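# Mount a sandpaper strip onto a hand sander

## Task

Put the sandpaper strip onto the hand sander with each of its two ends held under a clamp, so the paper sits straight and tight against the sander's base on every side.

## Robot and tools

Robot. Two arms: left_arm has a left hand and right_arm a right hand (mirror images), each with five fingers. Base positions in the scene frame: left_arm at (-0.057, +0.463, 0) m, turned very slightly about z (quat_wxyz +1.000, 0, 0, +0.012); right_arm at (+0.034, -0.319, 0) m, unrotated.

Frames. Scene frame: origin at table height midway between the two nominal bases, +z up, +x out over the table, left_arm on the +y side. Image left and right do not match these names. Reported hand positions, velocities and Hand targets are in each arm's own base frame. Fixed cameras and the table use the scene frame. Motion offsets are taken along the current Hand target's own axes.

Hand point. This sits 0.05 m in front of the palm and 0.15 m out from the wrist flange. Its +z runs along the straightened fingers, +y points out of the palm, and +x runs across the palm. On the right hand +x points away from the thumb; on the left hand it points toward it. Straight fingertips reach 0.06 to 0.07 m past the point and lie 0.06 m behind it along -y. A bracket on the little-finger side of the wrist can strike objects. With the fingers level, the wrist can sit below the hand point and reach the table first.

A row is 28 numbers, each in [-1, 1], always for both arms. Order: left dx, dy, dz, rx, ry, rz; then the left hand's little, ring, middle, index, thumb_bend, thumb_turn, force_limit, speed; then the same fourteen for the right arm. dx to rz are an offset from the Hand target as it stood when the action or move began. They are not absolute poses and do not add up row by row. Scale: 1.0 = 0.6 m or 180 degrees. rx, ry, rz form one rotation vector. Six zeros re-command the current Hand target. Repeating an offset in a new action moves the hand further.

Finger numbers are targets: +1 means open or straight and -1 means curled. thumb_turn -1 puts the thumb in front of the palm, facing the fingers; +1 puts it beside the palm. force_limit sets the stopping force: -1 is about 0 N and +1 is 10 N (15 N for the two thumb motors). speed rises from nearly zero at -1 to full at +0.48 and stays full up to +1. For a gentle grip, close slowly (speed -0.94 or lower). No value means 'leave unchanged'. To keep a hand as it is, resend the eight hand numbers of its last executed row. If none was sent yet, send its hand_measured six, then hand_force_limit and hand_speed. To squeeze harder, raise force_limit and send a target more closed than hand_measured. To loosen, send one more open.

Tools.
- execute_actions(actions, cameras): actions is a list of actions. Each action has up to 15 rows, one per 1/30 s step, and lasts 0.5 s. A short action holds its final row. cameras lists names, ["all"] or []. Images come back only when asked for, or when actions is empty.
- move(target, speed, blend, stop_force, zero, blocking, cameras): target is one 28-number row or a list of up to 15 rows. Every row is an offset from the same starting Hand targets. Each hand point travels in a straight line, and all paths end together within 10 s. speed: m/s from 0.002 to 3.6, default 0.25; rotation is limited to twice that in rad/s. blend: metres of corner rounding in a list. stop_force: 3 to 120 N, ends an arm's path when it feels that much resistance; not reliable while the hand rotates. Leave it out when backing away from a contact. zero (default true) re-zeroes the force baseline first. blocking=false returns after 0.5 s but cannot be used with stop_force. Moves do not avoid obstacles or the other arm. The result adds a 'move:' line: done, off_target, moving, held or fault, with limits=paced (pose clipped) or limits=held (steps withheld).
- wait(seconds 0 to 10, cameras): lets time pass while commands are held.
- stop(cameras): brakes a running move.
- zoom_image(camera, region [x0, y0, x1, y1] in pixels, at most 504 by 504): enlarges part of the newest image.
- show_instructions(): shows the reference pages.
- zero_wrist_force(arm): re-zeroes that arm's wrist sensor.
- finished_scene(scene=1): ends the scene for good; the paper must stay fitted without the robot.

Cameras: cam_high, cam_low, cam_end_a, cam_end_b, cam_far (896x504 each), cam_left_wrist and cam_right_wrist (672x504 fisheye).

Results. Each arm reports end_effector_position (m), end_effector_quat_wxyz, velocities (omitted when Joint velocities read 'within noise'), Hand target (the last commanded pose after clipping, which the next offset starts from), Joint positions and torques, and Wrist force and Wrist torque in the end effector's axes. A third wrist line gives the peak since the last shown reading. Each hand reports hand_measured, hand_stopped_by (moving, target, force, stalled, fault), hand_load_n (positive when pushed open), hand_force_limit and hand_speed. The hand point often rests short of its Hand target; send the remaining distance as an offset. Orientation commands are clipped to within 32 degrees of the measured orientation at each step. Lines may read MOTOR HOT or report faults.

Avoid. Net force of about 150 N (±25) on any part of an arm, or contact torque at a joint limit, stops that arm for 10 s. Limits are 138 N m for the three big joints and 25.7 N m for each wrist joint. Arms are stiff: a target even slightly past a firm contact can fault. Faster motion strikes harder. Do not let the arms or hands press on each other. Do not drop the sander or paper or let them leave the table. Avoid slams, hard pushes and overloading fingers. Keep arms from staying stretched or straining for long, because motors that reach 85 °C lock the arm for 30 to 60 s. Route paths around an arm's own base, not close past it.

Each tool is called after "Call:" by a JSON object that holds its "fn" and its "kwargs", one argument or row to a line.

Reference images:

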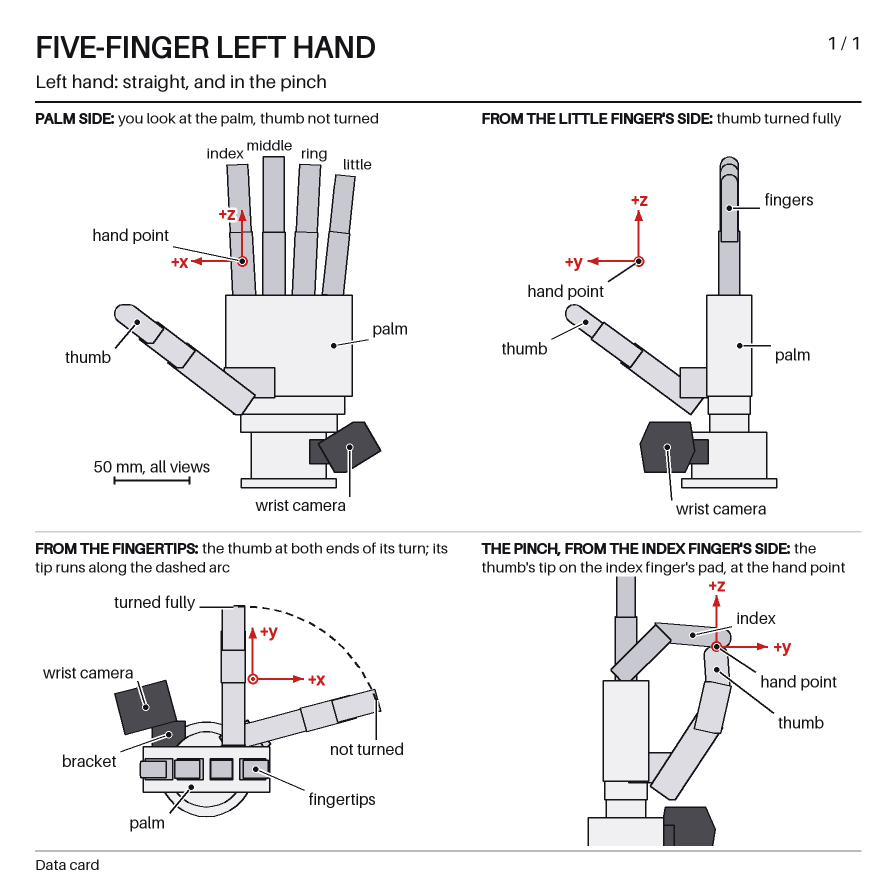

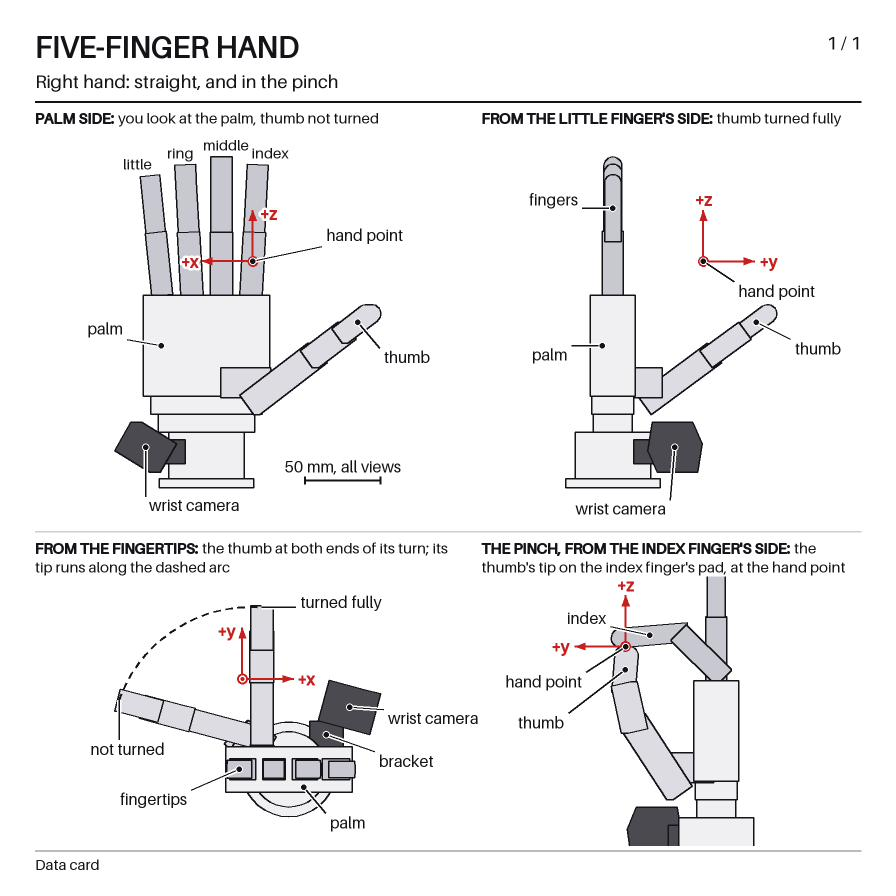

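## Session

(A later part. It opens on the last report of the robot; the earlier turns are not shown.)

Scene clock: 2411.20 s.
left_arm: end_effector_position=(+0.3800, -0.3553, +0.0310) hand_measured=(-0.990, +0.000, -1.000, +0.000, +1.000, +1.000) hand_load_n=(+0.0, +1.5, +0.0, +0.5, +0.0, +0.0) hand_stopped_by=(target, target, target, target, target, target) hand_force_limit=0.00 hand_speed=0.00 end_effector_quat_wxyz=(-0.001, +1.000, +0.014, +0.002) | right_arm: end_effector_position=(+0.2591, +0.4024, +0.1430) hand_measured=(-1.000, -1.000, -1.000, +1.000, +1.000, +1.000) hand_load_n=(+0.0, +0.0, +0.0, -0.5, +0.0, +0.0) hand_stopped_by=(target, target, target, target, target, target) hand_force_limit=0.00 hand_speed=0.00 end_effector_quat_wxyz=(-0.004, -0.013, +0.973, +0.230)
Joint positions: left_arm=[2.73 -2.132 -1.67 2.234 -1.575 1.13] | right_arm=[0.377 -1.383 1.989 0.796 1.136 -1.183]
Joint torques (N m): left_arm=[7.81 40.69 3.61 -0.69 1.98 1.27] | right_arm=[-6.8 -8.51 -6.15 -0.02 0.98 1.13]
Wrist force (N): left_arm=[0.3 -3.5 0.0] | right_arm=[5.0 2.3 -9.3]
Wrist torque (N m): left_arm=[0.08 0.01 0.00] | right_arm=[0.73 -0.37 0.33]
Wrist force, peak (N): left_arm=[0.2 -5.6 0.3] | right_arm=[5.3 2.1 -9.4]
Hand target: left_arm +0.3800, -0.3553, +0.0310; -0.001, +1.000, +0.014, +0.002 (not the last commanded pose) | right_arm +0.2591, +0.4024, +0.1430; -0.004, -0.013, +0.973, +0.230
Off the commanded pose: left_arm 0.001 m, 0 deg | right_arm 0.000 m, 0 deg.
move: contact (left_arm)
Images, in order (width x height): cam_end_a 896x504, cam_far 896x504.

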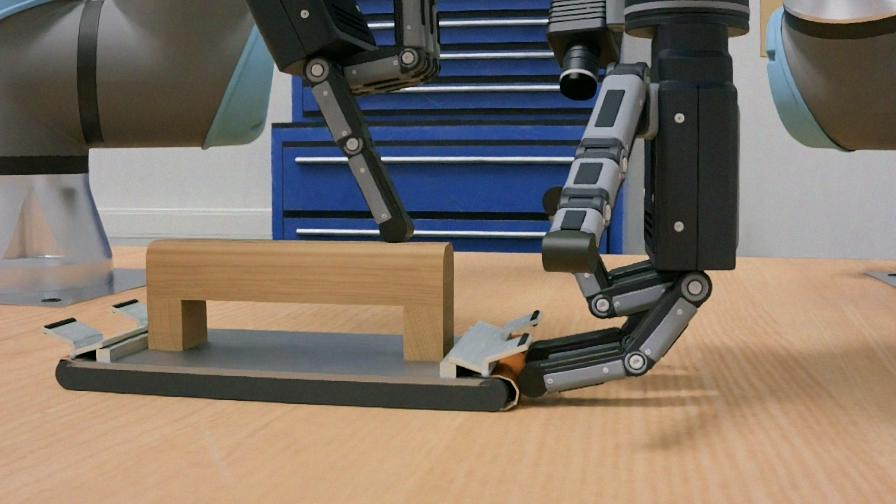

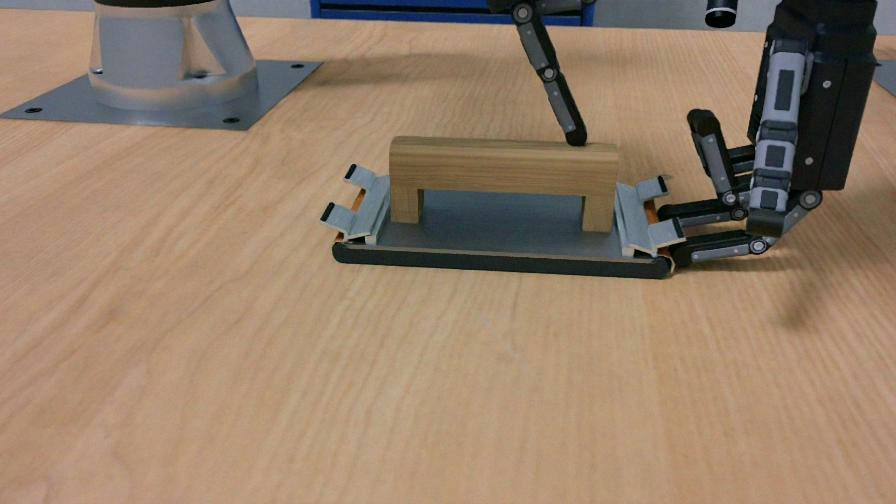

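Call:
{"fn": "move", "kwargs": {
  "target": [
    [0.0005,-0.01,0,0,0,0,-0.99,0,-1,0,1,1,0,0, 0,0,0,0,0,0,-1,-1,-1,1,1,1,0,0],
    [-0.0162,-0.0108,0,0,0,0,-0.99,0,-1,0,1,1,0,0, 0,0,0,0,0,0,-1,-1,-1,1,1,1,0,0],
    [-0.0167,-0.0025,0,0,0,0,-0.99,0,-1,0,1,1,0,0, 0,0,0,0,0,0,-1,-1,-1,1,1,1,0,0]
  ],
  "speed": 0.04,
  "cameras": ["cam_far", "cam_end_a"]
}}

Call:
{"fn": "zoom_image", "kwargs": {
  "camera": "cam_end_a",
  "region": [420, 270, 620, 430]
}}

Call:
{"fn": "zoom_image", "kwargs": {
  "camera": "cam_far",
  "region": [590, 140, 760, 290]
}}

Scene clock: 2429.53 s.
left_arm: end_effector_position=(+0.3700, -0.3539, +0.0310) hand_measured=(-0.990, +0.000, -1.000, +0.000, +1.000, +1.000) hand_load_n=(+0.0, +0.0, +0.0, +0.0, +0.0, +0.0) hand_stopped_by=(target, target, target, target, target, target) hand_force_limit=0.00 hand_speed=0.00 end_effector_quat_wxyz=(-0.001, +1.000, +0.014, +0.002) | right_arm: end_effector_position=(+0.2591, +0.4024, +0.1430) hand_measured=(-1.000, -1.000, -1.000, +1.000, +1.000, +1.000) hand_load_n=(+0.0, +0.0, +0.0, -0.5, +0.0, +0.0) hand_stopped_by=(target, target, target, target, target, target) hand_force_limit=0.00 hand_speed=0.00 end_effector_quat_wxyz=(-0.004, -0.013, +0.973, +0.230)
Joint positions: left_arm=[2.724 -2.116 -1.698 2.246 -1.575 1.124] | right_arm=[0.377 -1.383 1.989 0.796 1.136 -1.183]
Joint torques (N m): left_arm=[-8.43 24.52 23.04 -4.4 -0.61 -1.84] | right_arm=[-6 -9.2 -5.53 -0.02 0.87 1.11]
Wrist force (N): left_arm=[0.1 0.3 0.5] | right_arm=[5.5 1.8 -8.6]
Wrist torque (N m): left_arm=[0.07 0.03 0.00] | right_arm=[0.65 -0.47 0.35]
Wrist force, peak (N): left_arm=[0.2 -3.9 0.5] | right_arm=[5.6 2.2 -9.3]
Hand target: left_arm +0.3700, -0.3541, +0.0310; -0.001, +1.000, +0.014, +0.002 | right_arm +0.2591, +0.4024, +0.1430; -0.004, -0.013, +0.973, +0.230
Off the commanded pose: left_arm 0.000 m, 0 deg | right_arm 0.000 m, 0 deg.
move: done
Images, in order (width x height): cam_end_a 896x504, cam_far 896x504.

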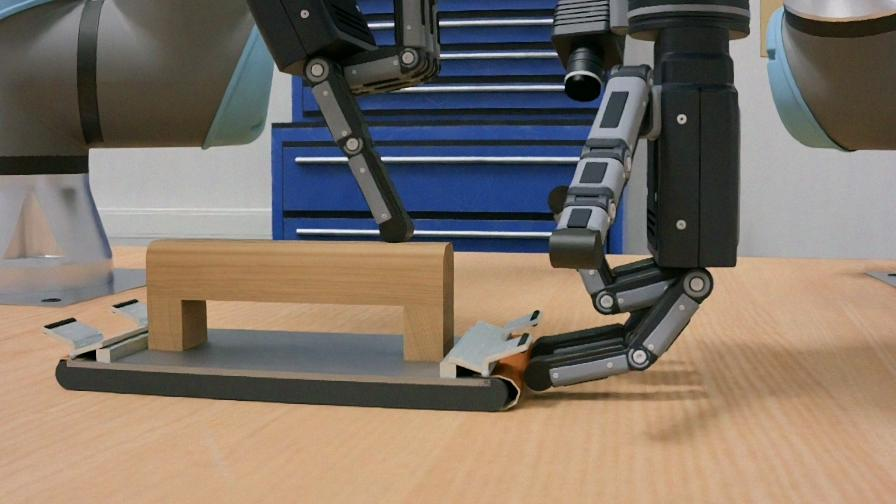

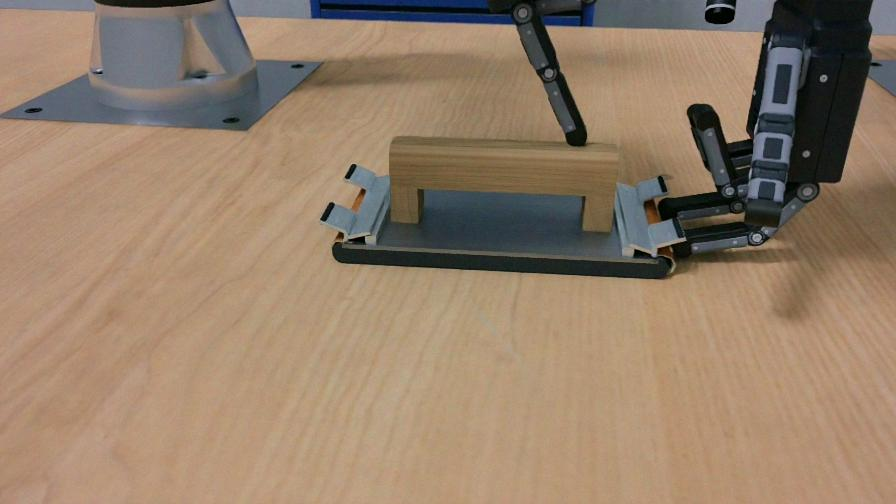

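Scaled by 2.520 from the camera's 896x504 image, which has a finer 1280x720 frame.

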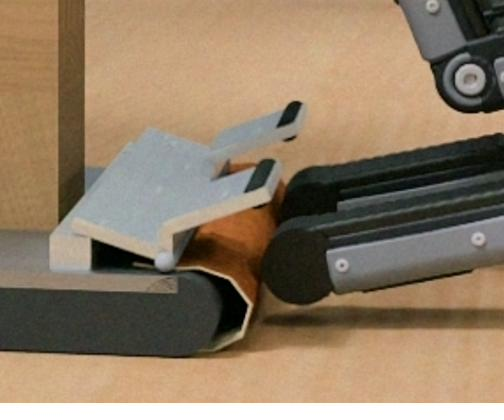

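Scaled by 2.965 from the camera's 896x504 image, which has a finer 1280x720 frame.

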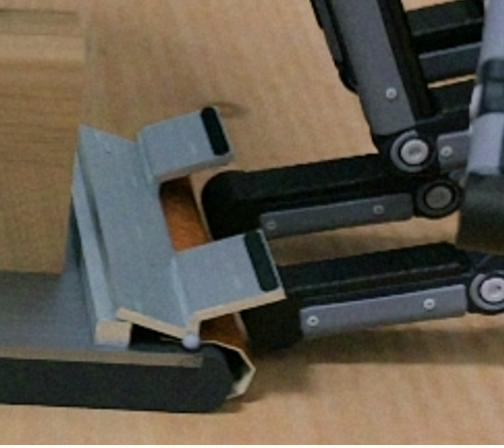

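Call:
{"fn": "move", "kwargs": {
  "target": [
    [0,0.0025,-0.005,0,0,0,-0.99,0,-1,0,1,1,0,0, 0,0,0,0,0,0,-1,-1,-1,1,1,1,0,0],
    [0,0.0067,-0.0067,0,0,0,-0.99,0,-1,0,1,1,0,0, 0,0,0,0,0,0,-1,-1,-1,1,1,1,0,0]
  ],
  "speed": 0.02,
  "stop_force": 5,
  "cameras": ["cam_far", "cam_end_a"]
}}

Call:
{"fn": "zoom_image", "kwargs": {
  "camera": "cam_end_a",
  "region": [420, 270, 620, 430]
}}

Scene clock: 2443.00 s.
left_arm: end_effector_position=(+0.3701, -0.3581, +0.0350) hand_measured=(-0.990, +0.000, -1.000, +0.000, +1.000, +1.000) hand_load_n=(+0.0, +1.0, +0.0, +0.5, +0.0, +0.0) hand_stopped_by=(target, target, target, target, target, target) hand_force_limit=0.00 hand_speed=0.00 end_effector_quat_wxyz=(-0.001, +1.000, +0.014, +0.002) | right_arm: end_effector_position=(+0.2591, +0.4024, +0.1430) hand_measured=(-1.000, -1.000, -1.000, +1.000, +1.000, +1.000) hand_load_n=(+0.0, +0.0, +0.0, -0.5, +0.0, +0.0) hand_stopped_by=(target, target, target, target, target, target) hand_force_limit=0.00 hand_speed=0.00 end_effector_quat_wxyz=(-0.004, -0.013, +0.973, +0.230)
Joint positions: left_arm=[2.715 -2.116 -1.686 2.233 -1.575 1.115] | right_arm=[0.377 -1.383 1.989 0.796 1.136 -1.183]
Joint torques (N m): left_arm=[-8.04 24.42 22.78 -4.06 -0.19 -1.9] | right_arm=[-6.62 -8.36 -6.47 -0.01 0.81 0.95]
Wrist force (N): left_arm=[0.2 -2.8 0.3] | right_arm=[5.3 2.2 -8.9]
Wrist torque (N m): left_arm=[0.07 0.01 0.10] | right_arm=[0.71 -0.44 0.34]
Wrist force, peak (N): left_arm=[0.1 -3.2 0.6] | right_arm=[5.2 2.1 -9.4]
Hand target: left_arm +0.3701, -0.3581, +0.0350; -0.001, +1.000, +0.014, +0.002 | right_arm +0.2591, +0.4024, +0.1430; -0.004, -0.013, +0.973, +0.230
Off the commanded pose: left_arm 0.000 m, 0 deg | right_arm 0.000 m, 0 deg.
move: done
Images, in order (width x height): cam_end_a 896x504, cam_far 896x504.

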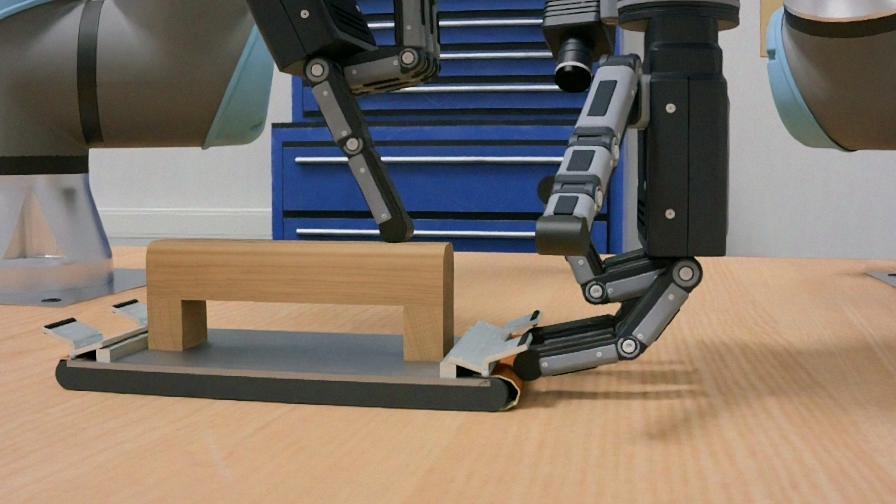

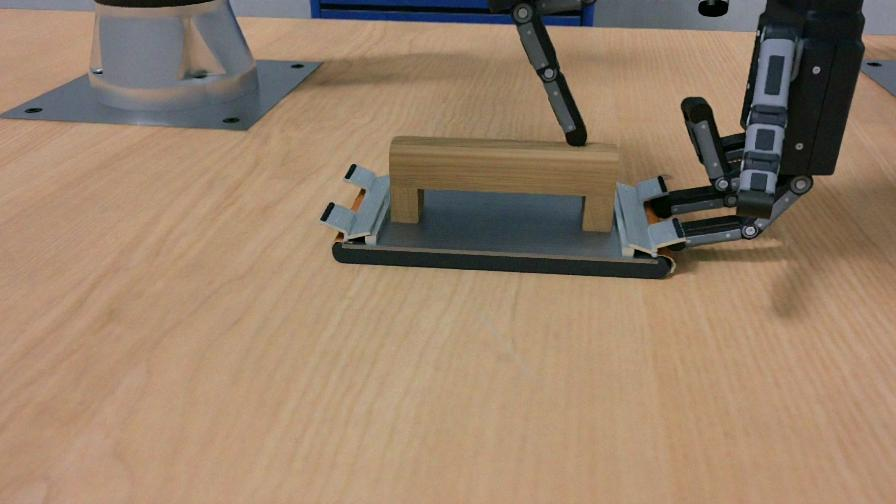

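Scaled by 2.520 from the camera's 896x504 image, which has a finer 1280x720 frame.

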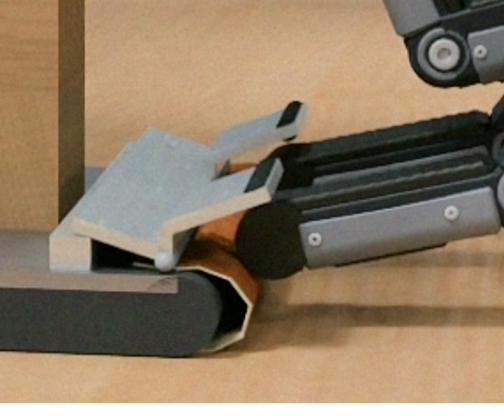

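Call:
{"fn": "move", "kwargs": {
  "target": [0,0.003,-0.03,0,0,0,-0.99,0,-1,0,1,1,0,0, 0,0,0,0,0,0,-1,-1,-1,1,1,1,0,0],
  "speed": 0.01,
  "stop_force": 13,
  "cameras": ["cam_far", "cam_end_a"]
}}

Call:
{"fn": "zoom_image", "kwargs": {
  "camera": "cam_end_a",
  "region": [420, 270, 620, 430]
}}

Call:
{"fn": "zoom_image", "kwargs": {
  "camera": "cam_far",
  "region": [590, 140, 760, 290]
}}

Scene clock: 2453.60 s.
left_arm: end_effector_position=(+0.3700, -0.3585, +0.0392) hand_measured=(-0.990, +0.000, -1.000, +0.000, +1.000, +1.000) hand_load_n=(+0.0, +8.0, +0.0, +6.5, +0.0, +0.0) hand_stopped_by=(target, target, target, target, target, target) hand_force_limit=0.00 hand_speed=0.00 end_effector_quat_wxyz=(-0.001, +1.000, +0.014, +0.002) | right_arm: end_effector_position=(+0.2591, +0.4024, +0.1430) hand_measured=(-1.000, -1.000, -1.000, +1.000, +1.000, +1.000) hand_load_n=(+0.0, +0.0, +0.0, -2.0, +0.0, -0.5) hand_stopped_by=(target, target, target, target, target, target) hand_force_limit=0.00 hand_speed=0.00 end_effector_quat_wxyz=(-0.004, -0.013, +0.973, +0.230)
Joint positions: left_arm=[2.714 -2.11 -1.682 2.223 -1.575 1.114] | right_arm=[0.377 -1.383 1.989 0.796 1.136 -1.183]
Joint torques (N m): left_arm=[7.24 30.54 6.58 -1.57 1.17 0.75] | right_arm=[-6.33 -8.8 -6.01 0.02 0.85 1.09]
Wrist force (N): left_arm=[1.1 -2.6 13.6] | right_arm=[5.0 3.7 -15.0]
Wrist torque (N m): left_arm=[0.00 0.37 0.05] | right_arm=[1.06 -0.50 0.33]
Wrist force, peak (N): left_arm=[0.9 -2.2 14.2] | right_arm=[4.9 3.8 -15.4]
Hand target: left_arm +0.3700, -0.3585, +0.0392; -0.001, +1.000, +0.014, +0.002 (not the last commanded pose) | right_arm +0.2591, +0.4024, +0.1430; -0.004, -0.013, +0.973, +0.230
Off the commanded pose: left_arm 0.014 m, 0 deg | right_arm 0.000 m, 0 deg.
move: contact (left_arm)
Images, in order (width x height): cam_end_a 896x504, cam_far 896x504.

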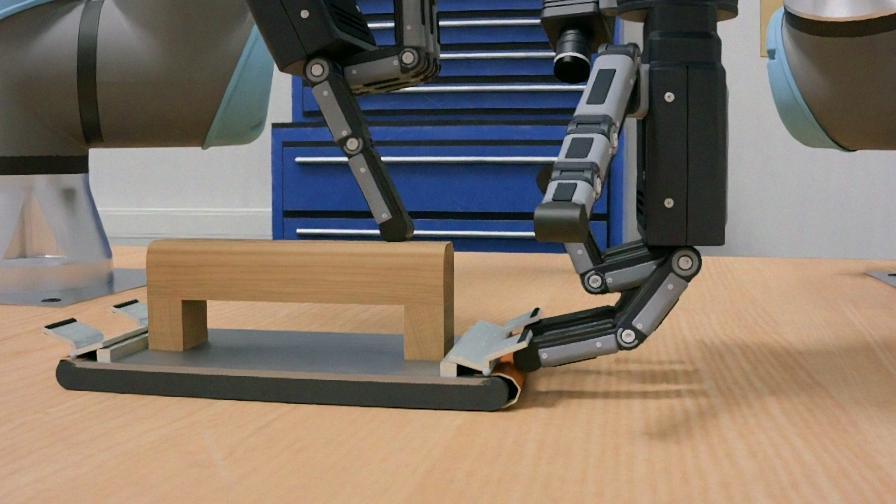

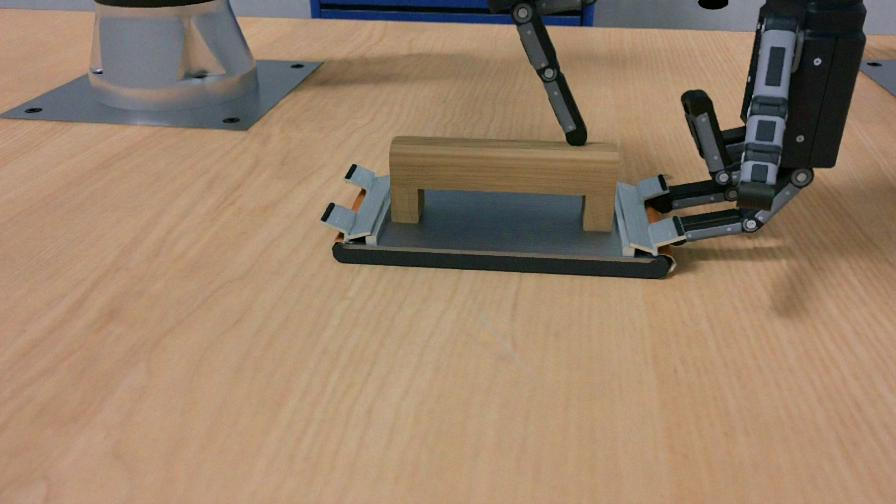

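Scaled by 2.520 from the camera's 896x504 image, which has a finer 1280x720 frame.

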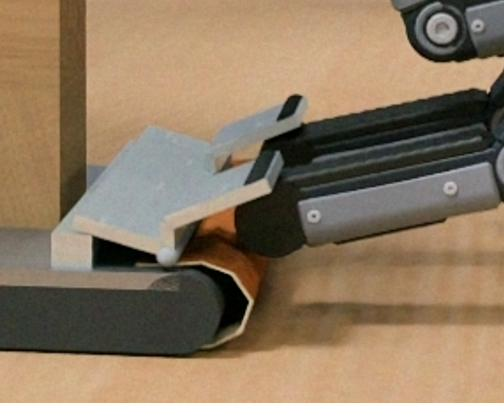

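Scaled by 2.965 from the camera's 896x504 image, which has a finer 1280x720 frame.

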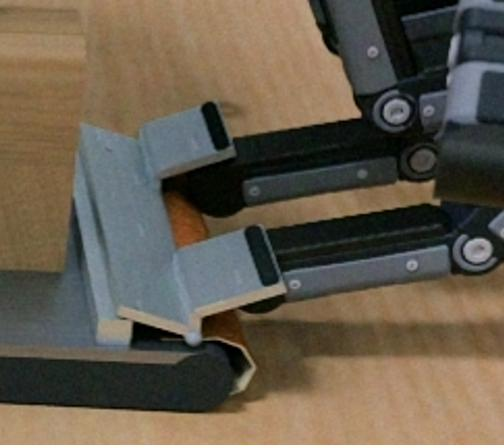

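Call:
{"fn": "move", "kwargs": {
  "target": [0,0.002,-0.02,0,0,0,-0.99,0,-1,0,1,1,0,0, 0,0,0,0,0,0,-1,-1,-1,1,1,1,0,0],
  "speed": 0.008,
  "stop_force": 19,
  "zero": false,
  "cameras": ["cam_far", "cam_end_a"]
}}

Call:
{"fn": "zoom_image", "kwargs": {
  "camera": "cam_end_a",
  "region": [420, 270, 620, 430]
}}

Call:
{"fn": "zoom_image", "kwargs": {
  "camera": "cam_far",
  "region": [590, 140, 760, 290]
}}

Scene clock: 2464.73 s.
left_arm: end_effector_position=(+0.3700, -0.3598, +0.0512) hand_measured=(-0.990, +0.000, -1.000, +0.000, +1.000, +1.000) hand_load_n=(+0.0, +6.0, +0.0, +3.0, +0.0, +0.0) hand_stopped_by=(target, target, target, target, target, target) hand_force_limit=0.00 hand_speed=0.00 end_effector_quat_wxyz=(-0.001, +1.000, +0.014, +0.002) | right_arm: end_effector_position=(+0.2591, +0.4024, +0.1430) hand_measured=(-1.000, -1.000, -1.000, +1.000, +1.000, +1.000) hand_load_n=(+0.0, +0.0, +0.0, -7.0, +0.0, +0.0) hand_stopped_by=(target, target, target, target, target, target) hand_force_limit=0.00 hand_speed=0.00 end_effector_quat_wxyz=(-0.004, -0.013, +0.973, +0.230)
Joint positions: left_arm=[2.711 -2.095 -1.669 2.196 -1.575 1.112] | right_arm=[0.377 -1.383 1.989 0.796 1.136 -1.183]
Joint torques (N m): left_arm=[-7.28 43.58 24.81 -4.77 -0.8 -1.92] | right_arm=[-6.7 -8.78 -6.12 0.07 0.84 0.99]
Wrist force (N): left_arm=[0.0 -0.2 8.8] | right_arm=[4.0 6.6 -7.5]
Wrist torque (N m): left_arm=[0.04 0.26 0.01] | right_arm=[0.41 -0.52 0.25]
Wrist force, peak (N): left_arm=[1.3 -2.5 14.3] | right_arm=[5.4 3.7 -15.3]
Hand target: left_arm +0.3700, -0.3598, +0.0512; -0.001, +1.000, +0.014, +0.002 | right_arm +0.2591, +0.4024, +0.1430; -0.004, -0.013, +0.973, +0.230
Off the commanded pose: left_arm 0.000 m, 0 deg | right_arm 0.000 m, 0 deg.
move: done
Images, in order (width x height): cam_end_a 896x504, cam_far 896x504.

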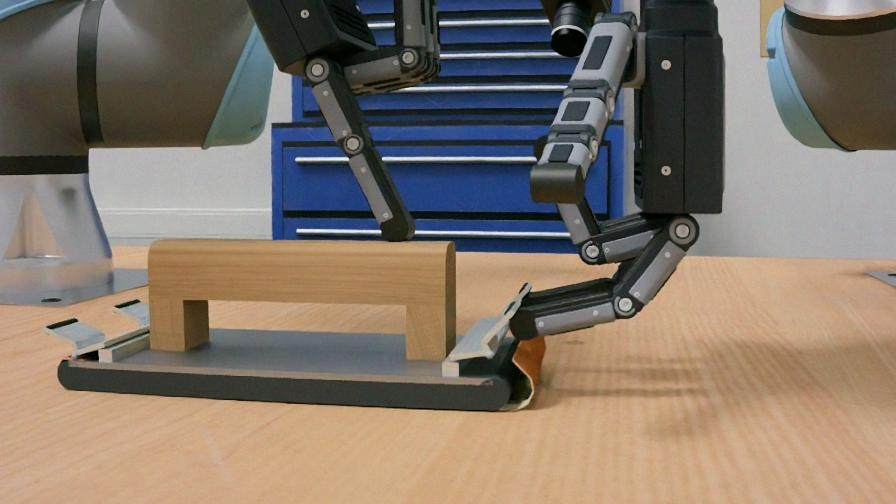

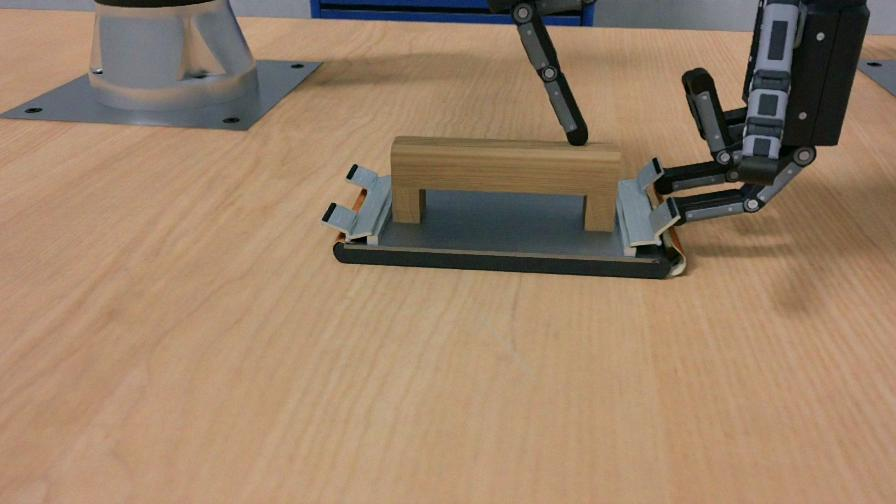

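Scaled by 2.520 from the camera's 896x504 image, which has a finer 1280x720 frame.

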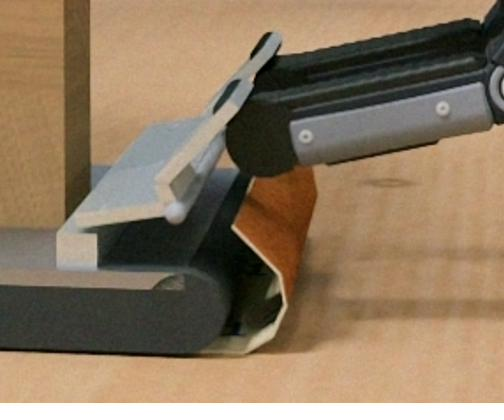

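Scaled by 2.965 from the camera's 896x504 image, which has a finer 1280x720 frame.

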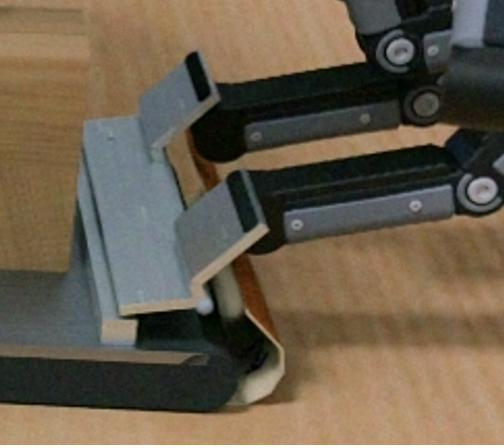

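Call:
{"fn": "move", "kwargs": {
  "target": [0,0.0167,-0.02,0,0,0,-0.99,0,-1,0,1,1,0,0, 0,0,0,0,0,0,-1,-1,-1,1,1,1,0,0],
  "speed": 0.012,
  "stop_force": 12,
  "cameras": ["cam_far", "cam_end_a"]
}}

Call:
{"fn": "zoom_image", "kwargs": {
  "camera": "cam_end_a",
  "region": [420, 270, 620, 430]
}}

Call:
{"fn": "zoom_image", "kwargs": {
  "camera": "cam_far",
  "region": [590, 140, 760, 290]
}}

Scene clock: 2475.87 s.
left_arm: end_effector_position=(+0.3703, -0.3698, +0.0631) hand_measured=(-0.990, +0.000, -1.000, +0.000, +1.000, +1.000) hand_load_n=(+0.0, +0.0, +0.0, +0.0, +0.0, +0.0) hand_stopped_by=(target, target, target, target, target, target) hand_force_limit=0.00 hand_speed=0.00 end_effector_quat_wxyz=(-0.001, +1.000, +0.014, +0.002) | right_arm: end_effector_position=(+0.2591, +0.4024, +0.1430) hand_measured=(-1.000, -1.000, -1.000, +1.000, +1.000, +1.000) hand_load_n=(+0.0, +0.0, +0.0, -5.0, +0.0, +0.0) hand_stopped_by=(target, target, target, target, target, target) hand_force_limit=0.00 hand_speed=0.00 end_effector_quat_wxyz=(-0.004, -0.013, +0.973, +0.230)
Joint positions: left_arm=[2.691 -2.093 -1.636 2.16 -1.575 1.091] | right_arm=[0.377 -1.383 1.989 0.796 1.136 -1.183]
Joint torques (N m): left_arm=[-6.32 40.62 22.97 -4.39 -1.04 -1.87] | right_arm=[-7.24 -9.09 -6.28 0.36 0.81 0.98]
Wrist force (N): left_arm=[0.2 0.2 0.4] | right_arm=[4.3 5.1 -1.9]
Wrist torque (N m): left_arm=[0.04 0.02 0.01] | right_arm=[0.13 -0.44 0.27]
Wrist force, peak (N): left_arm=[0.1 -0.1 9.3] | right_arm=[4.0 6.9 -8.2]
Hand target: left_arm +0.3703, -0.3698, +0.0631; -0.001, +1.000, +0.014, +0.002 | right_arm +0.2591, +0.4024, +0.1430; -0.004, -0.013, +0.973, +0.230
Off the commanded pose: left_arm 0.000 m, 0 deg | right_arm 0.000 m, 0 deg.
move: done
Images, in order (width x height): cam_end_a 896x504, cam_far 896x504.

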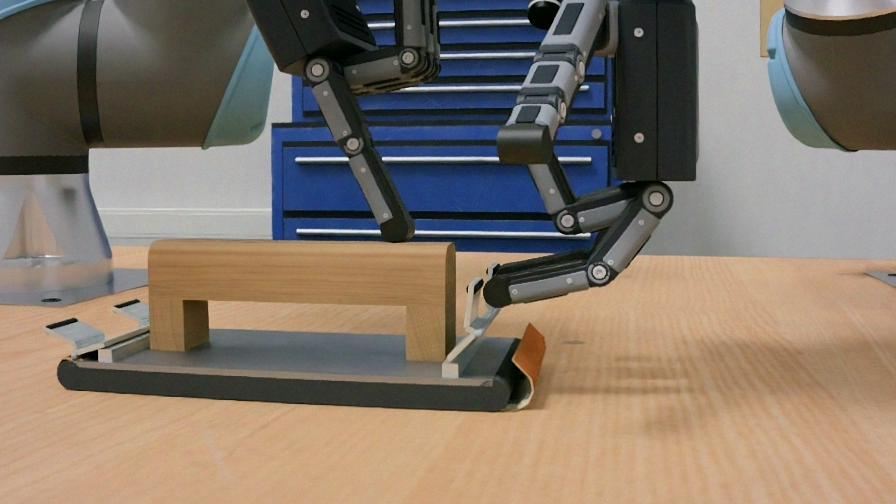

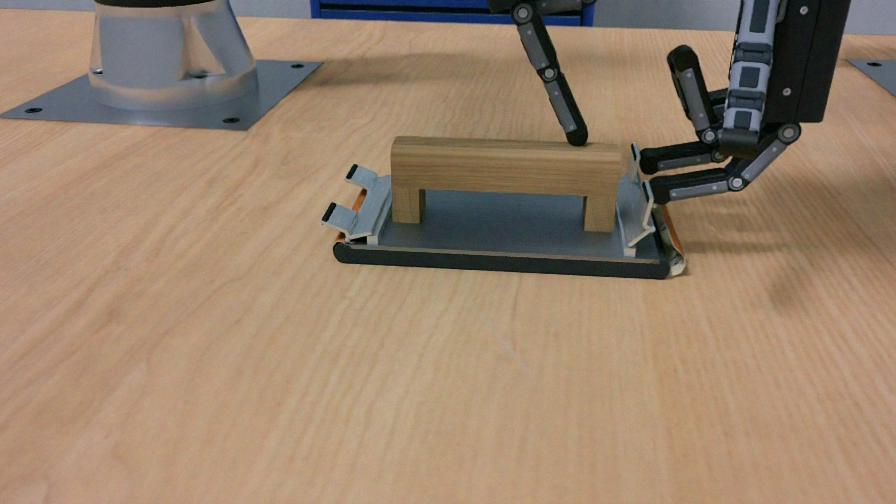

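Scaled by 2.520 from the camera's 896x504 image, which has a finer 1280x720 frame.

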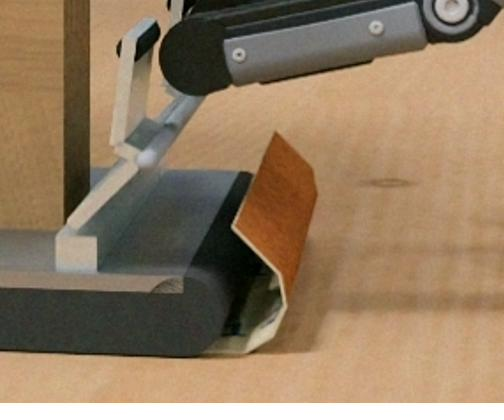

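Scaled by 2.965 from the camera's 896x504 image, which has a finer 1280x720 frame.

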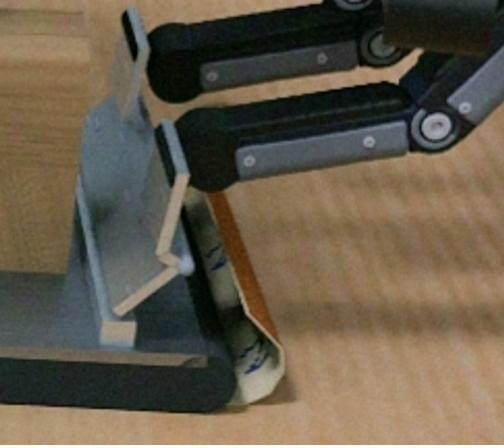

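Call:
{"fn": "move", "kwargs": {
  "target": [
    [0.0048,-0.0832,0,0,0,0,-0.99,0,-1,0,1,1,0,0, 0,0.045,-0.0893,0,0,0,-1,-1,-1,1,1,1,0,0],
    [-0.0043,-0.2138,-0.1667,0,0,0,-0.99,0,-1,0,1,1,0,0, 0,0.045,-0.0893,0,0,0,-1,-1,-1,1,1,1,0,0],
    [-0.0043,-0.2138,-0.1667,0,-0.1008,-0.318,-0.99,0,-1,0,1,1,0,0, 0,0.045,-0.0893,0,0,0,-1,-1,-1,1,1,1,0,0],
    [-0.0043,-0.2138,-0.1667,0,-0.2017,-0.636,-0.99,-1,-1,1,1,1,0,0, 0,0.045,-0.0893,0,0,0,-1,-1,-1,1,1,1,0,0],
    [-0.0278,-0.204,-0.1358,0,-0.3025,-0.954,-0.99,-1,-1,1,1,1,0,0, 0,0.045,-0.0893,0,0,0,-1,-1,-1,1,1,1,0,0]
  ],
  "speed": 0.32,
  "blend": [0.02, 0.02, 0.02, 0.02, 0],
  "cameras": ["cam_far", "cam_end_a", "cam_high"]
}}

Scene clock: 2604.07 s.
left_arm: end_effector_position=(+0.3498, -0.2482, +0.1449) hand_measured=(-0.990, -1.000, -1.000, +1.000, +1.000, +1.000) hand_load_n=(+0.0, +0.0, +0.0, +0.0, +0.0, +0.0) hand_stopped_by=(target, target, target, target, target, target) hand_force_limit=0.00 hand_speed=0.00 end_effector_quat_wxyz=(+0.006, -0.014, +0.954, -0.301) | right_arm: end_effector_position=(+0.2591, +0.4025, +0.2030) hand_measured=(-1.000, -1.000, -1.000, +1.000, +1.000, +1.000) hand_load_n=(+0.0, +0.0, +0.0, +0.0, +0.0, +0.0) hand_stopped_by=(target, target, target, target, target, target) hand_force_limit=0.00 hand_speed=0.00 end_effector_quat_wxyz=(-0.004, -0.013, +0.973, +0.230)
Joint positions: left_arm=[3.09 -1.89 -1.716 2.096 -0.962 -1.671] | right_arm=[0.378 -1.459 1.902 0.958 1.136 -1.183]
Joint torques (N m): left_arm=[-7.21 34.08 5.06 -0.7 -0.51 -2.25] | right_arm=[-12.89 -33.02 -28.81 4.58 1.25 -1.1]
Wrist force (N): left_arm=[0.3 0.7 -0.7] | right_arm=[4.1 0.9 -0.1]
Wrist torque (N m): left_arm=[0.14 -0.05 0.02] | right_arm=[0.14 -0.49 0.42]
Wrist force, peak (N): left_arm=[0.4 0.2 1.5] | right_arm=[4.8 5.3 -2.1]
Hand target: left_arm +0.3498, -0.2482, +0.1449; +0.006, -0.014, +0.954, -0.301 | right_arm +0.2591, +0.4025, +0.2030; -0.004, -0.013, +0.973, +0.230
Off the commanded pose: left_arm 0.000 m, 0 deg | right_arm 0.000 m, 0 deg.
move: done; blend cut to 0 m at target 4
Images, in order (width x height): cam_high 896x504, cam_end_a 896x504, cam_far 896x504.

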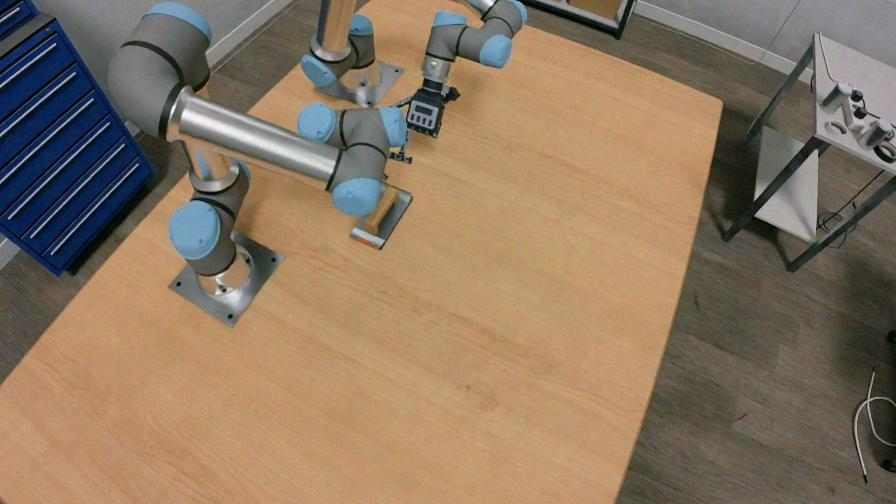

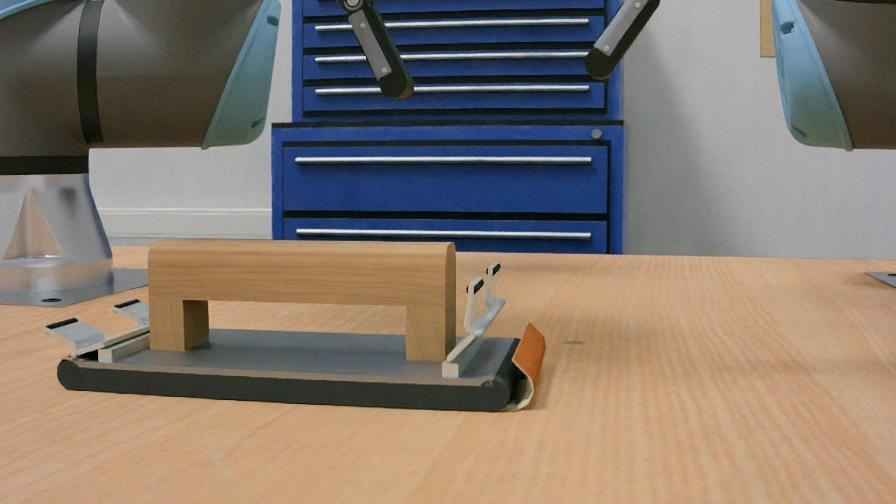

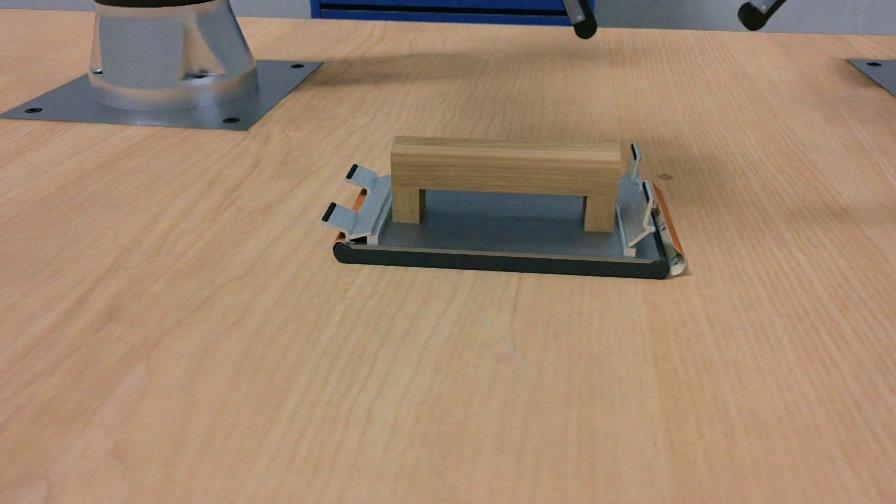

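Call:
{"fn": "zoom_image", "kwargs": {
  "camera": "cam_end_a",
  "region": [430, 310, 560, 420]
}}

Call:
{"fn": "zoom_image", "kwargs": {
  "camera": "cam_far",
  "region": [590, 180, 710, 290]
}}

Call:
{"fn": "zoom_image", "kwargs": {
  "camera": "cam_far",
  "region": [310, 150, 430, 280]
}}

Scaled by 3.877 from the camera's 896x504 image, which has a finer 1280x720 frame.

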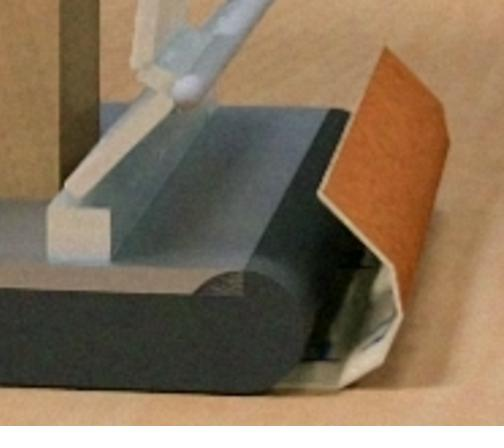

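Scaled by 4.200 from the camera's 896x504 image, which has a finer 1280x720 frame.

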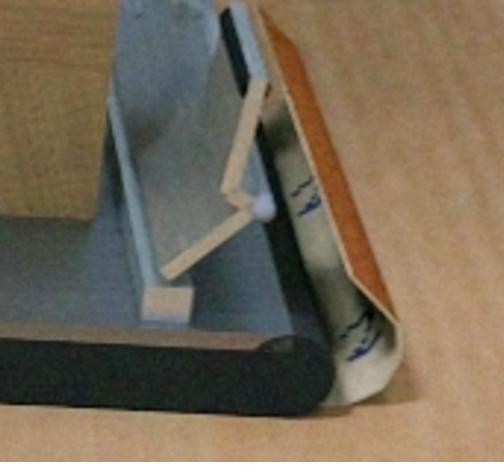

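Scaled by 3.877 from the camera's 896x504 image, which has a finer 1280x720 frame.

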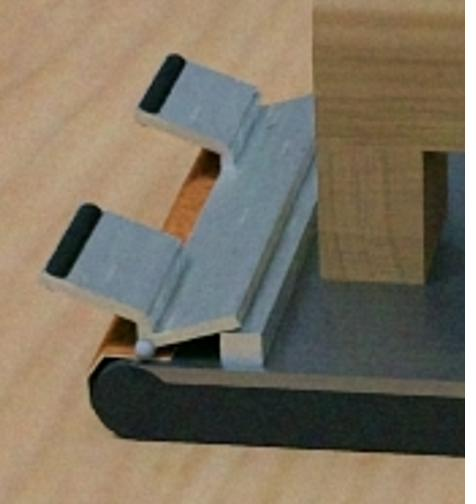

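Call:
{"fn": "move", "kwargs": {
  "target": [
    [0.0004,0.05,0.08,0,0,0,-0.99,-1,-1,1,1,1,0,0, -0.058,0.033,0.0167,0,0,0,1,-1,-1,1,1,1,0,0],
    [0.0008,0.1028,0.1753,0,0,0,-0.99,-1,-1,1,1,1,0,0, -0.058,-0.0325,0.1467,0,0,0,1,-1,-1,1,1,1,0,0]
  ],
  "speed": 0.1,
  "cameras": ["cam_far", "cam_end_a"]
}}

Call:
{"fn": "zoom_image", "kwargs": {
  "camera": "cam_end_a",
  "region": [420, 270, 620, 430]
}}

Call:
{"fn": "zoom_image", "kwargs": {
  "camera": "cam_far",
  "region": [590, 140, 740, 290]
}}

Scene clock: 2651.93 s.
left_arm: end_effector_position=(+0.3500, -0.2580, +0.0235) hand_measured=(-0.990, -1.000, -1.000, +1.000, +1.000, +1.000) hand_load_n=(+0.0, +0.0, +0.5, -0.5, +0.0, +0.5) hand_stopped_by=(target, target, target, target, target, target) hand_force_limit=0.00 hand_speed=0.00 end_effector_quat_wxyz=(+0.006, -0.014, +0.954, -0.301) | right_arm: end_effector_position=(+0.2932, +0.4254, +0.1157) hand_measured=(+1.000, -1.000, -1.000, +1.000, +1.000, +1.000) hand_load_n=(+0.0, +0.0, +0.0, +0.0, +0.0, +0.0) hand_stopped_by=(target, target, target, target, target, target) hand_force_limit=0.00 hand_speed=0.00 end_effector_quat_wxyz=(-0.004, -0.013, +0.973, +0.230)
Joint positions: left_arm=[3.065 -2.061 -1.828 2.397 -0.964 -1.703] | right_arm=[0.403 -1.255 1.901 0.744 1.14 -1.155]
Joint torques (N m): left_arm=[-7.18 21.8 2.65 -1.09 -0.55 -1.92] | right_arm=[12.62 -13.7 -3.76 -0.06 -2.58 1.52]
Wrist force (N): left_arm=[0.4 0.6 -0.7] | right_arm=[3.6 0.9 -0.3]
Wrist torque (N m): left_arm=[0.13 -0.07 0.03] | right_arm=[0.15 -0.43 0.25]
Wrist force, peak (N): left_arm=[0.4 0.3 -1.4] | right_arm=[4.9 1.0 0.1]
Hand target: left_arm +0.3500, -0.2580, +0.0234; +0.006, -0.014, +0.954, -0.301 | right_arm +0.2932, +0.4255, +0.1155; -0.004, -0.013, +0.973, +0.230
Off the commanded pose: left_arm 0.000 m, 0 deg | right_arm 0.000 m, 0 deg.
move: done
Images, in order (width x height): cam_end_a 896x504, cam_far 896x504.

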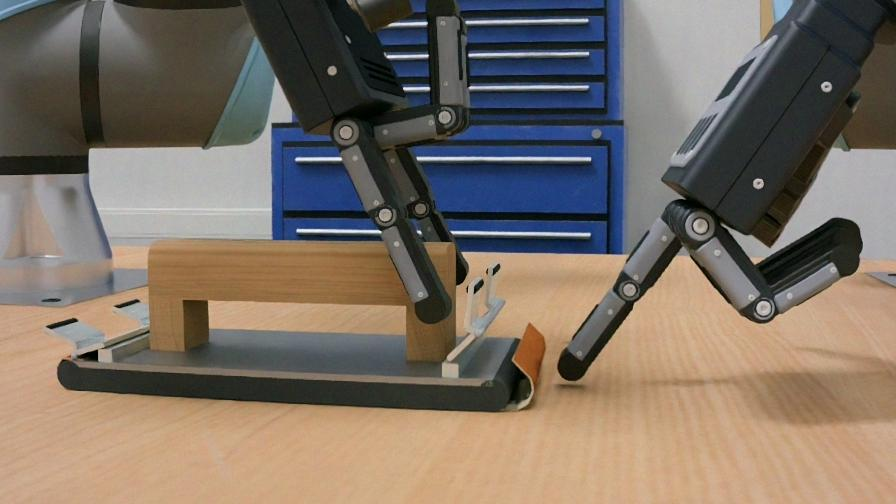

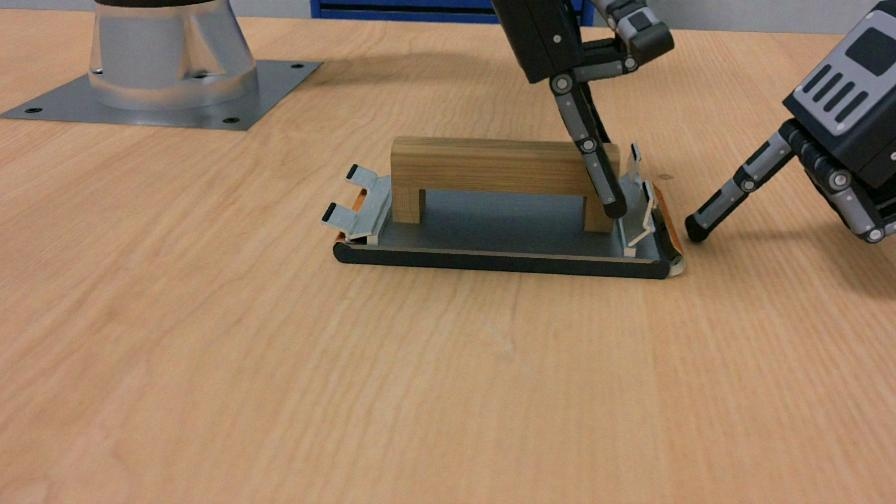

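Scaled by 2.520 from the camera's 896x504 image, which has a finer 1280x720 frame.

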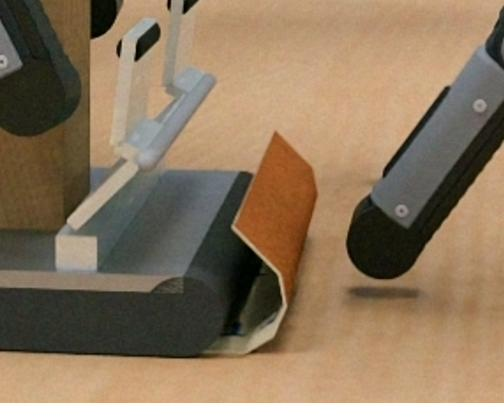

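Scaled by 3.360 from the camera's 896x504 image, which has a finer 1280x720 frame.

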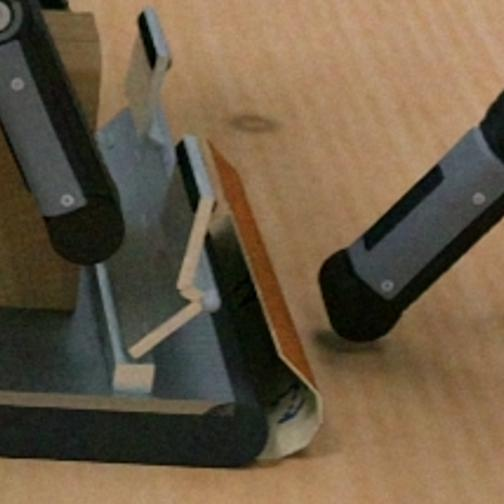

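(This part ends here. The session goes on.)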